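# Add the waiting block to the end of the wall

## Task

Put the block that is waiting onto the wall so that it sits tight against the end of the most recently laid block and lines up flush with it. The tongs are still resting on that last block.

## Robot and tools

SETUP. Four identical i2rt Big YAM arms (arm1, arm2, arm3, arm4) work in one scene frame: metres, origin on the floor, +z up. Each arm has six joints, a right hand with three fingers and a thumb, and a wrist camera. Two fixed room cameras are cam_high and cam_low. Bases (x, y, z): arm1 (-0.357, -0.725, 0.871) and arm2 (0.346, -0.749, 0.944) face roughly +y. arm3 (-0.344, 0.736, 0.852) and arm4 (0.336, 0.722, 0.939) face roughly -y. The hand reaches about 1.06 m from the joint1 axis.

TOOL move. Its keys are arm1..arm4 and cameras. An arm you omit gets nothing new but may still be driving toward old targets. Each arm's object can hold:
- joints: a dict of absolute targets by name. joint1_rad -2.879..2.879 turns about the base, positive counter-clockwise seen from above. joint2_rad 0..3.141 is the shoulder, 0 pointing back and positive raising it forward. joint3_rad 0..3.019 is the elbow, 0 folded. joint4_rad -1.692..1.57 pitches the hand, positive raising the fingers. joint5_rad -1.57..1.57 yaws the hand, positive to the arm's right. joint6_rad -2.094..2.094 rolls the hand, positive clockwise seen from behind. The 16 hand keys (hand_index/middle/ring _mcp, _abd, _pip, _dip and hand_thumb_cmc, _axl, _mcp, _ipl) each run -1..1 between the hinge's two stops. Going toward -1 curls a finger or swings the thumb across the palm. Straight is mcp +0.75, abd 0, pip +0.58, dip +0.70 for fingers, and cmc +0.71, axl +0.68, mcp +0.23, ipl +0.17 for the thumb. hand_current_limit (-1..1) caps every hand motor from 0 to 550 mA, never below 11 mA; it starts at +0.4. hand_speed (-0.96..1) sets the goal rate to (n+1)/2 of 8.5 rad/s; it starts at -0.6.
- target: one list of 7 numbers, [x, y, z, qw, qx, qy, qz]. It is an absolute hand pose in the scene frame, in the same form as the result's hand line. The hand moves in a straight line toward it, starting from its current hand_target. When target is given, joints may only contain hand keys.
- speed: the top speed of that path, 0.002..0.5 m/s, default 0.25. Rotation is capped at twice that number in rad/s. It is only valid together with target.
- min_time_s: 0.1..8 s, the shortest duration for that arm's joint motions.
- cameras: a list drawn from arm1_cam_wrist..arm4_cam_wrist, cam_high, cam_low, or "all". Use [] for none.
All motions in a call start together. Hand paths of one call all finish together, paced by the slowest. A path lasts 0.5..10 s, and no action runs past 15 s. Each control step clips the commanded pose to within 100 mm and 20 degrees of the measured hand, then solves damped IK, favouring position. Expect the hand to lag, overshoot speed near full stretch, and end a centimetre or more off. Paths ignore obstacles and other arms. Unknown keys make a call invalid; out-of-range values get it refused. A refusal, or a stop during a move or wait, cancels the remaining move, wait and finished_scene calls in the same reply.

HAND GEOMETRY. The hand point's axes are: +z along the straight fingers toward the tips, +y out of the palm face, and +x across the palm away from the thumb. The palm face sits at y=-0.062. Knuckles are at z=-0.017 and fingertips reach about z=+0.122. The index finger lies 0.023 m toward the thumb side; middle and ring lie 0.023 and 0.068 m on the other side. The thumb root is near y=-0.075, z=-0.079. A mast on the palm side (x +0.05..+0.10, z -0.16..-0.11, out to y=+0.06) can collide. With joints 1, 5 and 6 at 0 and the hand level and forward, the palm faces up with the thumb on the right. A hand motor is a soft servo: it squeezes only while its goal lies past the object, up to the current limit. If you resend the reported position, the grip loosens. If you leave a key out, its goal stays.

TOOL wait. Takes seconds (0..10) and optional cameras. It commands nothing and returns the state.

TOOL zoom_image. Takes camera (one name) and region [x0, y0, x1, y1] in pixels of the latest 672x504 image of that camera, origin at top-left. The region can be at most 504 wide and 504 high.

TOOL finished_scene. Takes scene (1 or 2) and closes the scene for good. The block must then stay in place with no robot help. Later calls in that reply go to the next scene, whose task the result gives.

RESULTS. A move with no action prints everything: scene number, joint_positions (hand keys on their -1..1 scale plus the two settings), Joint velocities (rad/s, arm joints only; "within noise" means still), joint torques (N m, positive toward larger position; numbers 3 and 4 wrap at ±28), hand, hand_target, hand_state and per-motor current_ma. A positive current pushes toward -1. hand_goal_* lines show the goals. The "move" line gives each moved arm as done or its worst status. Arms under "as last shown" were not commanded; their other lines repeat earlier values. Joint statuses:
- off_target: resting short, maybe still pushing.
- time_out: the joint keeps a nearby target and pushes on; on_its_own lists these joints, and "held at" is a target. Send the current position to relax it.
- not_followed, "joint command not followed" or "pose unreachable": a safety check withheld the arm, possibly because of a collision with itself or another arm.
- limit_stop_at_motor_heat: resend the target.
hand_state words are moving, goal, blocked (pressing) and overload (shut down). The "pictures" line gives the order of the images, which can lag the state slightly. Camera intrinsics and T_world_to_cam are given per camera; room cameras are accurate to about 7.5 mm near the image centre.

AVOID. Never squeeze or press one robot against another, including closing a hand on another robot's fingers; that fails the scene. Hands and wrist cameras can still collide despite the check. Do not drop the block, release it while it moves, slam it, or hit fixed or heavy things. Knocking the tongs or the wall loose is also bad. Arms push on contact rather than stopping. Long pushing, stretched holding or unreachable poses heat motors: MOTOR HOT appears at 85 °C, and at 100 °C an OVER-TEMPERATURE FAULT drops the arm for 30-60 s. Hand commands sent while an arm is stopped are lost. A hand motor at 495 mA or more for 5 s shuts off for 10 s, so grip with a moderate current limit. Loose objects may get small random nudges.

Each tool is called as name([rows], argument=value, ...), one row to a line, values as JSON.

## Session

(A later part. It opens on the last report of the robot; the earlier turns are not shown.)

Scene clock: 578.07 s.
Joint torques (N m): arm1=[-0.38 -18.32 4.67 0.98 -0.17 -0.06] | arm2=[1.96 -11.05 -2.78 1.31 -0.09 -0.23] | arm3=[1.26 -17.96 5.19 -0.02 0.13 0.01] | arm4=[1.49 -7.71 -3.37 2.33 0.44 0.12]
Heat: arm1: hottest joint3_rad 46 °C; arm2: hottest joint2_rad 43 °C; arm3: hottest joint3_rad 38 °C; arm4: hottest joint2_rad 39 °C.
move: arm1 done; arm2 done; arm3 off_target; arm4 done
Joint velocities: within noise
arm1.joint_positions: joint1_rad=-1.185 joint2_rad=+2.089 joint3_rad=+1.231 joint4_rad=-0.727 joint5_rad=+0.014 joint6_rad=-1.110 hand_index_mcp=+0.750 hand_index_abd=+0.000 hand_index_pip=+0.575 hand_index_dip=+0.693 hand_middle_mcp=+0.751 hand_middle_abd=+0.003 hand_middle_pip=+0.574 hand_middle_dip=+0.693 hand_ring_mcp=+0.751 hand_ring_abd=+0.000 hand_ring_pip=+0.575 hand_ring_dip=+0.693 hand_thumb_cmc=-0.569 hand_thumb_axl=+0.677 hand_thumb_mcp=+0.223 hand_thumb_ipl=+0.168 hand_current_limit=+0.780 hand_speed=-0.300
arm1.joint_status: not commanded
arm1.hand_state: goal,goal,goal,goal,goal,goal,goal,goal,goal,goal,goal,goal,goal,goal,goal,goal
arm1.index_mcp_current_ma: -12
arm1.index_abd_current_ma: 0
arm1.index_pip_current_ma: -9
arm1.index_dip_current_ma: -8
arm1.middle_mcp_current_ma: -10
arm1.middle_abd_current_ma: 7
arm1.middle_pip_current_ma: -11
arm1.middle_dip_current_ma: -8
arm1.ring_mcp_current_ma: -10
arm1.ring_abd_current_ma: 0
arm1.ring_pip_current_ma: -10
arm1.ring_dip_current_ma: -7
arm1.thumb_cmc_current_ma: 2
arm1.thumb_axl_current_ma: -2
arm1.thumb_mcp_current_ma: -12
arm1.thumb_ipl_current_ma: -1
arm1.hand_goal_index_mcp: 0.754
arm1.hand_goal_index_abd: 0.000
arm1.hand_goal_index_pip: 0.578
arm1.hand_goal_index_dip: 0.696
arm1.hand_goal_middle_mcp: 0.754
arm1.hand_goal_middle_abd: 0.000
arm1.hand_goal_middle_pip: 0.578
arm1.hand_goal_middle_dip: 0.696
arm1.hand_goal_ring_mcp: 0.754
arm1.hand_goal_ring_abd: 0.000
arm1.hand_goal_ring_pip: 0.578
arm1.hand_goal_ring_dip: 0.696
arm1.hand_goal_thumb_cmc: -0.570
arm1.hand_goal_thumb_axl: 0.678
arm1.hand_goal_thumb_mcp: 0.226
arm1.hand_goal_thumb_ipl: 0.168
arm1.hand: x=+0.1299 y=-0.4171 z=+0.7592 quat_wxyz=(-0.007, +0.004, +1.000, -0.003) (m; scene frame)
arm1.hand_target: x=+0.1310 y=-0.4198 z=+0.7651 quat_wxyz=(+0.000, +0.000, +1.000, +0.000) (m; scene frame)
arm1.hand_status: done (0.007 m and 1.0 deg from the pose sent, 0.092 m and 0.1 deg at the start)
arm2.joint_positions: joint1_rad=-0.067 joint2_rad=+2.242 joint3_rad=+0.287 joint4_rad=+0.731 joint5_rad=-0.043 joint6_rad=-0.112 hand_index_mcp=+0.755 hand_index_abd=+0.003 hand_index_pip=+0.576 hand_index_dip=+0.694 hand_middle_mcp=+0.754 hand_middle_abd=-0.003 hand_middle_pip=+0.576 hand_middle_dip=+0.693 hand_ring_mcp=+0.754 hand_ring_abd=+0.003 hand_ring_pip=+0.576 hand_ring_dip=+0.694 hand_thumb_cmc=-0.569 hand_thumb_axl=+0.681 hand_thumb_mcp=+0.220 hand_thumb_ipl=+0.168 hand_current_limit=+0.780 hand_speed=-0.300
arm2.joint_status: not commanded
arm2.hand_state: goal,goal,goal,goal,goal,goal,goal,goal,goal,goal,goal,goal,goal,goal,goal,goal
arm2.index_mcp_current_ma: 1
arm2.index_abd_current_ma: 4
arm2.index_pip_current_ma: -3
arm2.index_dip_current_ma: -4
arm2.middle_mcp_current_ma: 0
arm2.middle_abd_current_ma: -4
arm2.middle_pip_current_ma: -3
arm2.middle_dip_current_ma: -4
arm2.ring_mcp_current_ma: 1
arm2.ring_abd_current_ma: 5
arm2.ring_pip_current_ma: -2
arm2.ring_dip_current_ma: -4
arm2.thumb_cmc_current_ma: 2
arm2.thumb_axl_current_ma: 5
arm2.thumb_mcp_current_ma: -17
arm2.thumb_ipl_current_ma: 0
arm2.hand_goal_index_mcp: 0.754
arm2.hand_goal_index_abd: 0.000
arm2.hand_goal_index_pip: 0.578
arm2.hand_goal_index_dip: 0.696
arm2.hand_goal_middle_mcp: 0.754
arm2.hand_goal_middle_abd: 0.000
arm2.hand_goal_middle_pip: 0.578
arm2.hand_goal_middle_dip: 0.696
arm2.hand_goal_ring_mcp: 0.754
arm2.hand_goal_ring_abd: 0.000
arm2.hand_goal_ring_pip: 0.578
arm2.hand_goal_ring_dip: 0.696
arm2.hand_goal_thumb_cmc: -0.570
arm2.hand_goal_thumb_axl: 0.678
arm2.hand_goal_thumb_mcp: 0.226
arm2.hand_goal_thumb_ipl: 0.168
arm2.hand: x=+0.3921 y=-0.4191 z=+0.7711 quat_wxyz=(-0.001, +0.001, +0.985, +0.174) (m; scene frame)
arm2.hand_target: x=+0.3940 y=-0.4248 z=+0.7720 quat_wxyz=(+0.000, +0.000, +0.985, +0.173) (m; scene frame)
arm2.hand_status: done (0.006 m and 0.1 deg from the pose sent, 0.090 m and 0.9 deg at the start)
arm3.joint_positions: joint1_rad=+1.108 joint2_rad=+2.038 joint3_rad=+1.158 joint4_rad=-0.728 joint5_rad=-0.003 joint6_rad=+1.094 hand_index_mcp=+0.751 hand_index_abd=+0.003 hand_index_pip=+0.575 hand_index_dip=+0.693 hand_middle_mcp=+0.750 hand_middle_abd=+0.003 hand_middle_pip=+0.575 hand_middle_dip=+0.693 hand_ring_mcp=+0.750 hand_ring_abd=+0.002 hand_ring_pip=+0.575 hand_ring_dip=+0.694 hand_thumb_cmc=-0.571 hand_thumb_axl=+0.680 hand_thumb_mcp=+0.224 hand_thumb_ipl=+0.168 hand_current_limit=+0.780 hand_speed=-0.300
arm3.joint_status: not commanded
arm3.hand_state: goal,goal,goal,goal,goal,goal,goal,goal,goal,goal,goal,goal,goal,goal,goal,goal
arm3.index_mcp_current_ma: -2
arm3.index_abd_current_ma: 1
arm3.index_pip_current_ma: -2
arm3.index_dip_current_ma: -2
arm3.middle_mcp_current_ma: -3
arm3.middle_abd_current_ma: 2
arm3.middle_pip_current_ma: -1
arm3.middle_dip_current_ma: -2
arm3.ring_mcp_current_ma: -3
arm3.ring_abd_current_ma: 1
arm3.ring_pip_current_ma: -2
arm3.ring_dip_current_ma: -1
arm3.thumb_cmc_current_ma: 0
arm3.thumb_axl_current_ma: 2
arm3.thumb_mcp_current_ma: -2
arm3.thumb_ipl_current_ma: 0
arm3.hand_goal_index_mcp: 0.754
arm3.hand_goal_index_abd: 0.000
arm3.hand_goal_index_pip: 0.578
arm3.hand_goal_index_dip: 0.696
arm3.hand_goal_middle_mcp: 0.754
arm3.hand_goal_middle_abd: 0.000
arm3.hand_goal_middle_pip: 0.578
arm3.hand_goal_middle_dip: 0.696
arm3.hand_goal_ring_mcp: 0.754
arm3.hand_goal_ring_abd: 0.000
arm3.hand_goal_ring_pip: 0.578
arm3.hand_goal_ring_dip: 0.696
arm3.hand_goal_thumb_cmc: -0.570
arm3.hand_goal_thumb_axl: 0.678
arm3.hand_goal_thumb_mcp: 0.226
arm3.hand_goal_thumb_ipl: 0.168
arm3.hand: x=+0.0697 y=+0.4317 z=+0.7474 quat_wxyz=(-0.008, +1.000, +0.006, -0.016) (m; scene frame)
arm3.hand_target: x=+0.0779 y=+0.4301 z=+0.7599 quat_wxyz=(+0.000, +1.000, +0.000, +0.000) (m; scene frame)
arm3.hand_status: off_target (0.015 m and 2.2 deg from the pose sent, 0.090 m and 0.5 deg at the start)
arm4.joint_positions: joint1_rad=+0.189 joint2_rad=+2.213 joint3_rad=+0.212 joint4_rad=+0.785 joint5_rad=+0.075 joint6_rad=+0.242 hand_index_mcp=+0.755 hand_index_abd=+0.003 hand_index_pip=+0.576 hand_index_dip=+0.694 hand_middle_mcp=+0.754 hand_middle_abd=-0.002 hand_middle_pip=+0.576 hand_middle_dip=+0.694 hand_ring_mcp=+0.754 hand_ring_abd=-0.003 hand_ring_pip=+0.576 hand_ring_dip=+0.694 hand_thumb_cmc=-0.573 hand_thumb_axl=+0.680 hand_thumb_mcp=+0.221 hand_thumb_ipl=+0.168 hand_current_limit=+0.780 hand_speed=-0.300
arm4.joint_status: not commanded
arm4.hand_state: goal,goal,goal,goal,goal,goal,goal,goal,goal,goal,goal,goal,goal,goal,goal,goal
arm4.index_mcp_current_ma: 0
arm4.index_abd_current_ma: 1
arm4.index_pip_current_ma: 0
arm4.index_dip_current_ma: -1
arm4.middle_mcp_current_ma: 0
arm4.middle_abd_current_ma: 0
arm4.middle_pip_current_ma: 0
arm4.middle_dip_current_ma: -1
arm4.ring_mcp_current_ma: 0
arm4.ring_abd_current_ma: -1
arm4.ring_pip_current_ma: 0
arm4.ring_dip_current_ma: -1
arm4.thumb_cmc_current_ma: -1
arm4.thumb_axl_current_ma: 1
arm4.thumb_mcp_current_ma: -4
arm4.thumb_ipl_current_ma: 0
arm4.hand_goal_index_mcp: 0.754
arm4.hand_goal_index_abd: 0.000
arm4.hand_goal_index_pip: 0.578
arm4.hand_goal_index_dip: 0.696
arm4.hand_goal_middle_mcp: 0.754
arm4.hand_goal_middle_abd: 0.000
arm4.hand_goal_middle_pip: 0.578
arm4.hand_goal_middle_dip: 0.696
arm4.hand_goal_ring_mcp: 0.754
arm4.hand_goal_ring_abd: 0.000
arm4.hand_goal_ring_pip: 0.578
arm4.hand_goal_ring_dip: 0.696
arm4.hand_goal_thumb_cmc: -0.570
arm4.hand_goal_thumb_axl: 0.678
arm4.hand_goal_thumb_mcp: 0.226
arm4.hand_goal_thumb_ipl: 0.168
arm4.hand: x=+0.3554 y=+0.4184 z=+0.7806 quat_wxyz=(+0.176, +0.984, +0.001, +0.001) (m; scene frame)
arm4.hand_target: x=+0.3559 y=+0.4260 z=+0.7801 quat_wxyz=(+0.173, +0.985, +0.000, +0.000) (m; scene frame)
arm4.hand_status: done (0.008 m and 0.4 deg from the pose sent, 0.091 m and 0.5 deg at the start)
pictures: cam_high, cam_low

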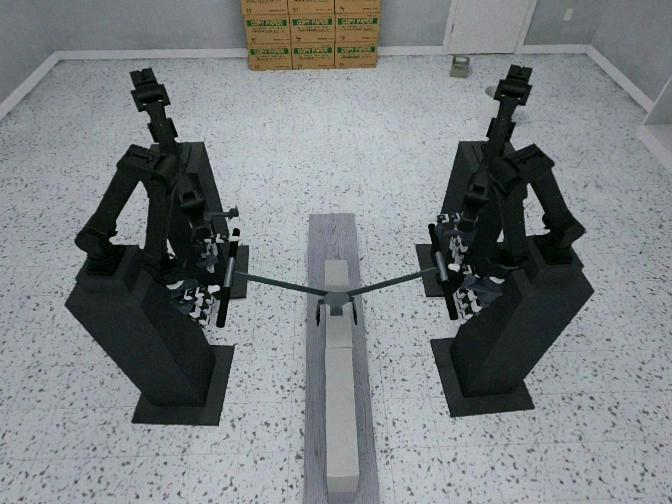

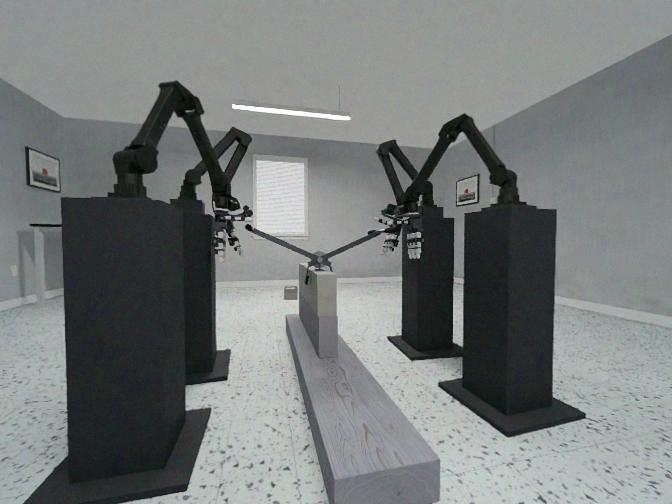

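move(arm1={"target": [0.131, -0.455, 0.775, 0, 0, 1, 0], "speed": 0.06}, arm2={"target": [0.394, -0.460, 0.785, 0, 0, 0.985, 0.1736], "speed": 0.06}, arm3={"target": [0.072, 0.460, 0.785, 0, 1, 0, 0], "speed": 0.06}, arm4={"target": [0.356, 0.460, 0.790, 0.1736, 0.985, 0, 0], "speed": 0.06}, cameras=["cam_high","cam_low"])

zoom_image(camera="cam_high", region=[310, 255, 370, 355])

zoom_image(camera="cam_high", region=[315, 325, 365, 370])

zoom_image(camera="cam_low", region=[280, 232, 360, 362])

Scene clock: 583.77 s.
Joint torques (N m): arm1=[1.38 -17.38 4.64 1.01 -0.19 -0.09] | arm2=[1.79 -9.99 -4.01 1.36 -0.11 -0.25] | arm3=[1.03 -16.79 5.46 -0.61 0.16 0.01] | arm4=[1.26 -6.71 -4.9 2.41 0.49 0.1]
Heat: arm1: hottest joint3_rad 45 °C; arm2: hottest joint2_rad 42 °C; arm3: hottest joint3_rad 37 °C; arm4: hottest joint2_rad 39 °C.
move: arm1 done; arm2 done; arm3 off_target; arm4 done
Joint velocities: within noise
arm1.joint_positions: joint1_rad=-1.250 joint2_rad=+2.043 joint3_rad=+1.185 joint4_rad=-0.726 joint5_rad=+0.014 joint6_rad=-1.173 hand_index_mcp=+0.750 hand_index_abd=+0.000 hand_index_pip=+0.575 hand_index_dip=+0.693 hand_middle_mcp=+0.751 hand_middle_abd=+0.003 hand_middle_pip=+0.574 hand_middle_dip=+0.693 hand_ring_mcp=+0.751 hand_ring_abd=+0.000 hand_ring_pip=+0.575 hand_ring_dip=+0.693 hand_thumb_cmc=-0.569 hand_thumb_axl=+0.677 hand_thumb_mcp=+0.223 hand_thumb_ipl=+0.168 hand_current_limit=+0.780 hand_speed=-0.300
arm1.joint_status: not commanded
arm1.hand_state: goal,goal,goal,goal,goal,goal,goal,goal,goal,goal,goal,goal,goal,goal,goal,goal
arm1.index_mcp_current_ma: -12
arm1.index_abd_current_ma: 0
arm1.index_pip_current_ma: -9
arm1.index_dip_current_ma: -8
arm1.middle_mcp_current_ma: -10
arm1.middle_abd_current_ma: 7
arm1.middle_pip_current_ma: -11
arm1.middle_dip_current_ma: -8
arm1.ring_mcp_current_ma: -10
arm1.ring_abd_current_ma: 0
arm1.ring_pip_current_ma: -9
arm1.ring_dip_current_ma: -7
arm1.thumb_cmc_current_ma: 2
arm1.thumb_axl_current_ma: -2
arm1.thumb_mcp_current_ma: -12
arm1.thumb_ipl_current_ma: -1
arm1.hand_goal_index_mcp: 0.754
arm1.hand_goal_index_abd: 0.000
arm1.hand_goal_index_pip: 0.578
arm1.hand_goal_index_dip: 0.696
arm1.hand_goal_middle_mcp: 0.754
arm1.hand_goal_middle_abd: 0.000
arm1.hand_goal_middle_pip: 0.578
arm1.hand_goal_middle_dip: 0.696
arm1.hand_goal_ring_mcp: 0.754
arm1.hand_goal_ring_abd: 0.000
arm1.hand_goal_ring_pip: 0.578
arm1.hand_goal_ring_dip: 0.696
arm1.hand_goal_thumb_cmc: -0.570
arm1.hand_goal_thumb_axl: 0.678
arm1.hand_goal_thumb_mcp: 0.226
arm1.hand_goal_thumb_ipl: 0.168
arm1.hand: x=+0.1314 y=-0.4531 z=+0.7701 quat_wxyz=(-0.006, +0.005, +1.000, -0.003) (m; scene frame)
arm1.hand_target: x=+0.1311 y=-0.4550 z=+0.7750 quat_wxyz=(+0.000, +0.000, +1.000, +0.000) (m; scene frame)
arm1.hand_status: done (0.005 m and 1.0 deg from the pose sent, 0.041 m and 1.0 deg at the start)
arm2.joint_positions: joint1_rad=-0.098 joint2_rad=+2.265 joint3_rad=+0.198 joint4_rad=+0.848 joint5_rad=-0.053 joint6_rad=-0.141 hand_index_mcp=+0.755 hand_index_abd=+0.003 hand_index_pip=+0.576 hand_index_dip=+0.694 hand_middle_mcp=+0.754 hand_middle_abd=-0.003 hand_middle_pip=+0.576 hand_middle_dip=+0.693 hand_ring_mcp=+0.754 hand_ring_abd=+0.003 hand_ring_pip=+0.576 hand_ring_dip=+0.694 hand_thumb_cmc=-0.569 hand_thumb_axl=+0.681 hand_thumb_mcp=+0.220 hand_thumb_ipl=+0.168 hand_current_limit=+0.780 hand_speed=-0.300
arm2.joint_status: not commanded
arm2.hand_state: goal,goal,goal,goal,goal,goal,goal,goal,goal,goal,goal,goal,goal,goal,goal,goal
arm2.index_mcp_current_ma: 1
arm2.index_abd_current_ma: 4
arm2.index_pip_current_ma: -3
arm2.index_dip_current_ma: -4
arm2.middle_mcp_current_ma: 0
arm2.middle_abd_current_ma: -4
arm2.middle_pip_current_ma: -3
arm2.middle_dip_current_ma: -4
arm2.ring_mcp_current_ma: 1
arm2.ring_abd_current_ma: 5
arm2.ring_pip_current_ma: -2
arm2.ring_dip_current_ma: -4
arm2.thumb_cmc_current_ma: 2
arm2.thumb_axl_current_ma: 5
arm2.thumb_mcp_current_ma: -17
arm2.thumb_ipl_current_ma: 0
arm2.hand_goal_index_mcp: 0.754
arm2.hand_goal_index_abd: 0.000
arm2.hand_goal_index_pip: 0.578
arm2.hand_goal_index_dip: 0.696
arm2.hand_goal_middle_mcp: 0.754
arm2.hand_goal_middle_abd: 0.000
arm2.hand_goal_middle_pip: 0.578
arm2.hand_goal_middle_dip: 0.696
arm2.hand_goal_ring_mcp: 0.754
arm2.hand_goal_ring_abd: 0.000
arm2.hand_goal_ring_pip: 0.578
arm2.hand_goal_ring_dip: 0.696
arm2.hand_goal_thumb_cmc: -0.570
arm2.hand_goal_thumb_axl: 0.678
arm2.hand_goal_thumb_mcp: 0.226
arm2.hand_goal_thumb_ipl: 0.168
arm2.hand: x=+0.3930 y=-0.4512 z=+0.7838 quat_wxyz=(+0.000, +0.000, +0.984, +0.177) (m; scene frame)
arm2.hand_target: x=+0.3939 y=-0.4597 z=+0.7851 quat_wxyz=(+0.000, +0.000, +0.985, +0.174) (m; scene frame)
arm2.hand_status: done (0.009 m and 0.4 deg from the pose sent, 0.043 m and 0.1 deg at the start)
arm3.joint_positions: joint1_rad=+1.158 joint2_rad=+1.952 joint3_rad=+1.106 joint4_rad=-0.740 joint5_rad=-0.004 joint6_rad=+1.145 hand_index_mcp=+0.751 hand_index_abd=+0.003 hand_index_pip=+0.575 hand_index_dip=+0.693 hand_middle_mcp=+0.751 hand_middle_abd=+0.003 hand_middle_pip=+0.575 hand_middle_dip=+0.693 hand_ring_mcp=+0.750 hand_ring_abd=+0.002 hand_ring_pip=+0.575 hand_ring_dip=+0.694 hand_thumb_cmc=-0.571 hand_thumb_axl=+0.680 hand_thumb_mcp=+0.224 hand_thumb_ipl=+0.168 hand_current_limit=+0.780 hand_speed=-0.300
arm3.joint_status: not commanded
arm3.hand_state: goal,goal,goal,goal,goal,goal,goal,goal,goal,goal,goal,goal,goal,goal,goal,goal
arm3.index_mcp_current_ma: -2
arm3.index_abd_current_ma: 1
arm3.index_pip_current_ma: -2
arm3.index_dip_current_ma: -2
arm3.middle_mcp_current_ma: -2
arm3.middle_abd_current_ma: 2
arm3.middle_pip_current_ma: -1
arm3.middle_dip_current_ma: -2
arm3.ring_mcp_current_ma: -3
arm3.ring_abd_current_ma: 1
arm3.ring_pip_current_ma: -2
arm3.ring_dip_current_ma: -1
arm3.thumb_cmc_current_ma: 0
arm3.thumb_axl_current_ma: 2
arm3.thumb_mcp_current_ma: -2
arm3.thumb_ipl_current_ma: 0
arm3.hand_goal_index_mcp: 0.754
arm3.hand_goal_index_abd: 0.000
arm3.hand_goal_index_pip: 0.578
arm3.hand_goal_index_dip: 0.696
arm3.hand_goal_middle_mcp: 0.754
arm3.hand_goal_middle_abd: 0.000
arm3.hand_goal_middle_pip: 0.578
arm3.hand_goal_middle_dip: 0.696
arm3.hand_goal_ring_mcp: 0.754
arm3.hand_goal_ring_abd: 0.000
arm3.hand_goal_ring_pip: 0.578
arm3.hand_goal_ring_dip: 0.696
arm3.hand_goal_thumb_cmc: -0.570
arm3.hand_goal_thumb_axl: 0.678
arm3.hand_goal_thumb_mcp: 0.226
arm3.hand_goal_thumb_ipl: 0.168
arm3.hand: x=+0.0691 y=+0.4592 z=+0.7748 quat_wxyz=(-0.003, +1.000, +0.006, -0.007) (m; scene frame)
arm3.hand_target: x=+0.0719 y=+0.4600 z=+0.7848 quat_wxyz=(+0.000, +1.000, +0.000, +0.000) (m; scene frame)
arm3.hand_status: off_target (0.011 m and 1.1 deg from the pose sent, 0.047 m and 2.2 deg at the start)
arm4.joint_positions: joint1_rad=+0.257 joint2_rad=+2.272 joint3_rad=+0.135 joint4_rad=+0.922 joint5_rad=+0.099 joint6_rad=+0.307 hand_index_mcp=+0.755 hand_index_abd=+0.003 hand_index_pip=+0.576 hand_index_dip=+0.694 hand_middle_mcp=+0.754 hand_middle_abd=-0.002 hand_middle_pip=+0.576 hand_middle_dip=+0.694 hand_ring_mcp=+0.754 hand_ring_abd=-0.003 hand_ring_pip=+0.576 hand_ring_dip=+0.694 hand_thumb_cmc=-0.573 hand_thumb_axl=+0.680 hand_thumb_mcp=+0.221 hand_thumb_ipl=+0.168 hand_current_limit=+0.780 hand_speed=-0.300
arm4.joint_status: not commanded
arm4.hand_state: goal,goal,goal,goal,goal,goal,goal,goal,goal,goal,goal,goal,goal,goal,goal,goal
arm4.index_mcp_current_ma: 0
arm4.index_abd_current_ma: 1
arm4.index_pip_current_ma: 0
arm4.index_dip_current_ma: -1
arm4.middle_mcp_current_ma: 0
arm4.middle_abd_current_ma: 0
arm4.middle_pip_current_ma: 0
arm4.middle_dip_current_ma: -1
arm4.ring_mcp_current_ma: 0
arm4.ring_abd_current_ma: -1
arm4.ring_pip_current_ma: 0
arm4.ring_dip_current_ma: -1
arm4.thumb_cmc_current_ma: -1
arm4.thumb_axl_current_ma: 1
arm4.thumb_mcp_current_ma: -4
arm4.thumb_ipl_current_ma: 0
arm4.hand_goal_index_mcp: 0.754
arm4.hand_goal_index_abd: 0.000
arm4.hand_goal_index_pip: 0.578
arm4.hand_goal_index_dip: 0.696
arm4.hand_goal_middle_mcp: 0.754
arm4.hand_goal_middle_abd: 0.000
arm4.hand_goal_middle_pip: 0.578
arm4.hand_goal_middle_dip: 0.696
arm4.hand_goal_ring_mcp: 0.754
arm4.hand_goal_ring_abd: 0.000
arm4.hand_goal_ring_pip: 0.578
arm4.hand_goal_ring_dip: 0.696
arm4.hand_goal_thumb_cmc: -0.570
arm4.hand_goal_thumb_axl: 0.678
arm4.hand_goal_thumb_mcp: 0.226
arm4.hand_goal_thumb_ipl: 0.168
arm4.hand: x=+0.3571 y=+0.4501 z=+0.7894 quat_wxyz=(+0.179, +0.984, +0.000, +0.002) (m; scene frame)
arm4.hand_target: x=+0.3558 y=+0.4597 z=+0.7901 quat_wxyz=(+0.173, +0.985, +0.000, +0.000) (m; scene frame)
arm4.hand_status: done (0.010 m and 0.7 deg from the pose sent, 0.043 m and 0.4 deg at the start)
pictures: cam_high, cam_low

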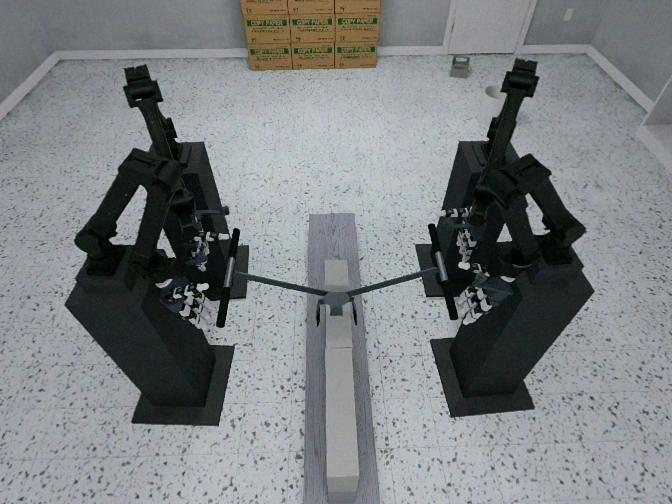

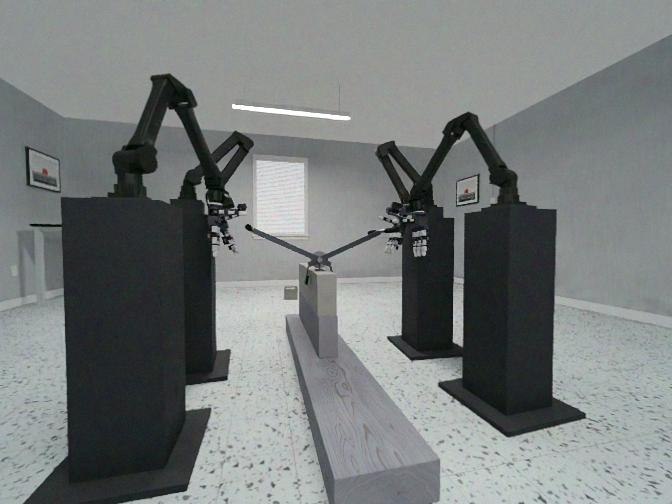

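Scaled by 5.040 from the camera's 672x504 image, which has a finer 960x720 frame.

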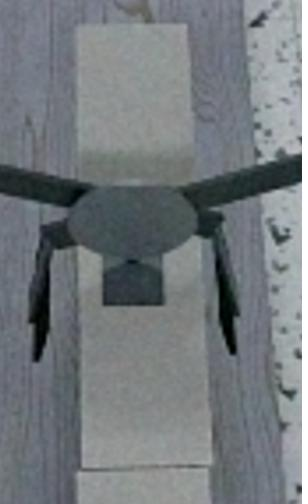

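Scaled by 10.080 from the camera's 672x504 image, which has a finer 960x720 frame.

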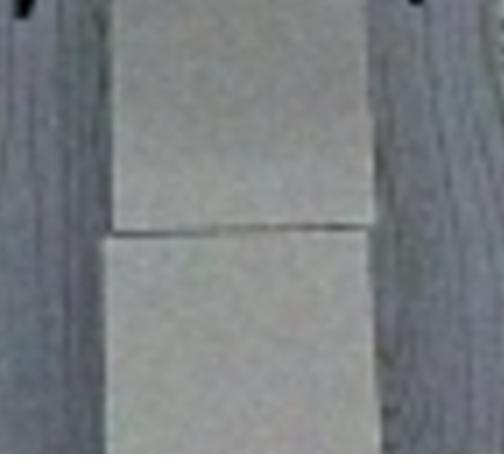

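Scaled by 3.877 from the camera's 672x504 image, which has a finer 960x720 frame.

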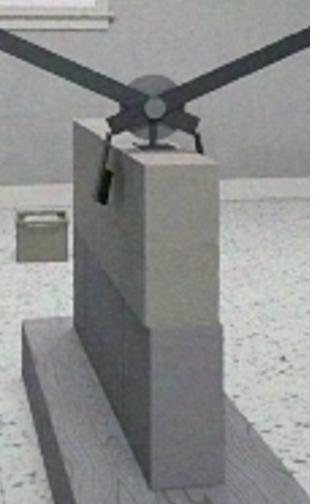

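finished_scene(scene=2)

The scene is finished: the task was done.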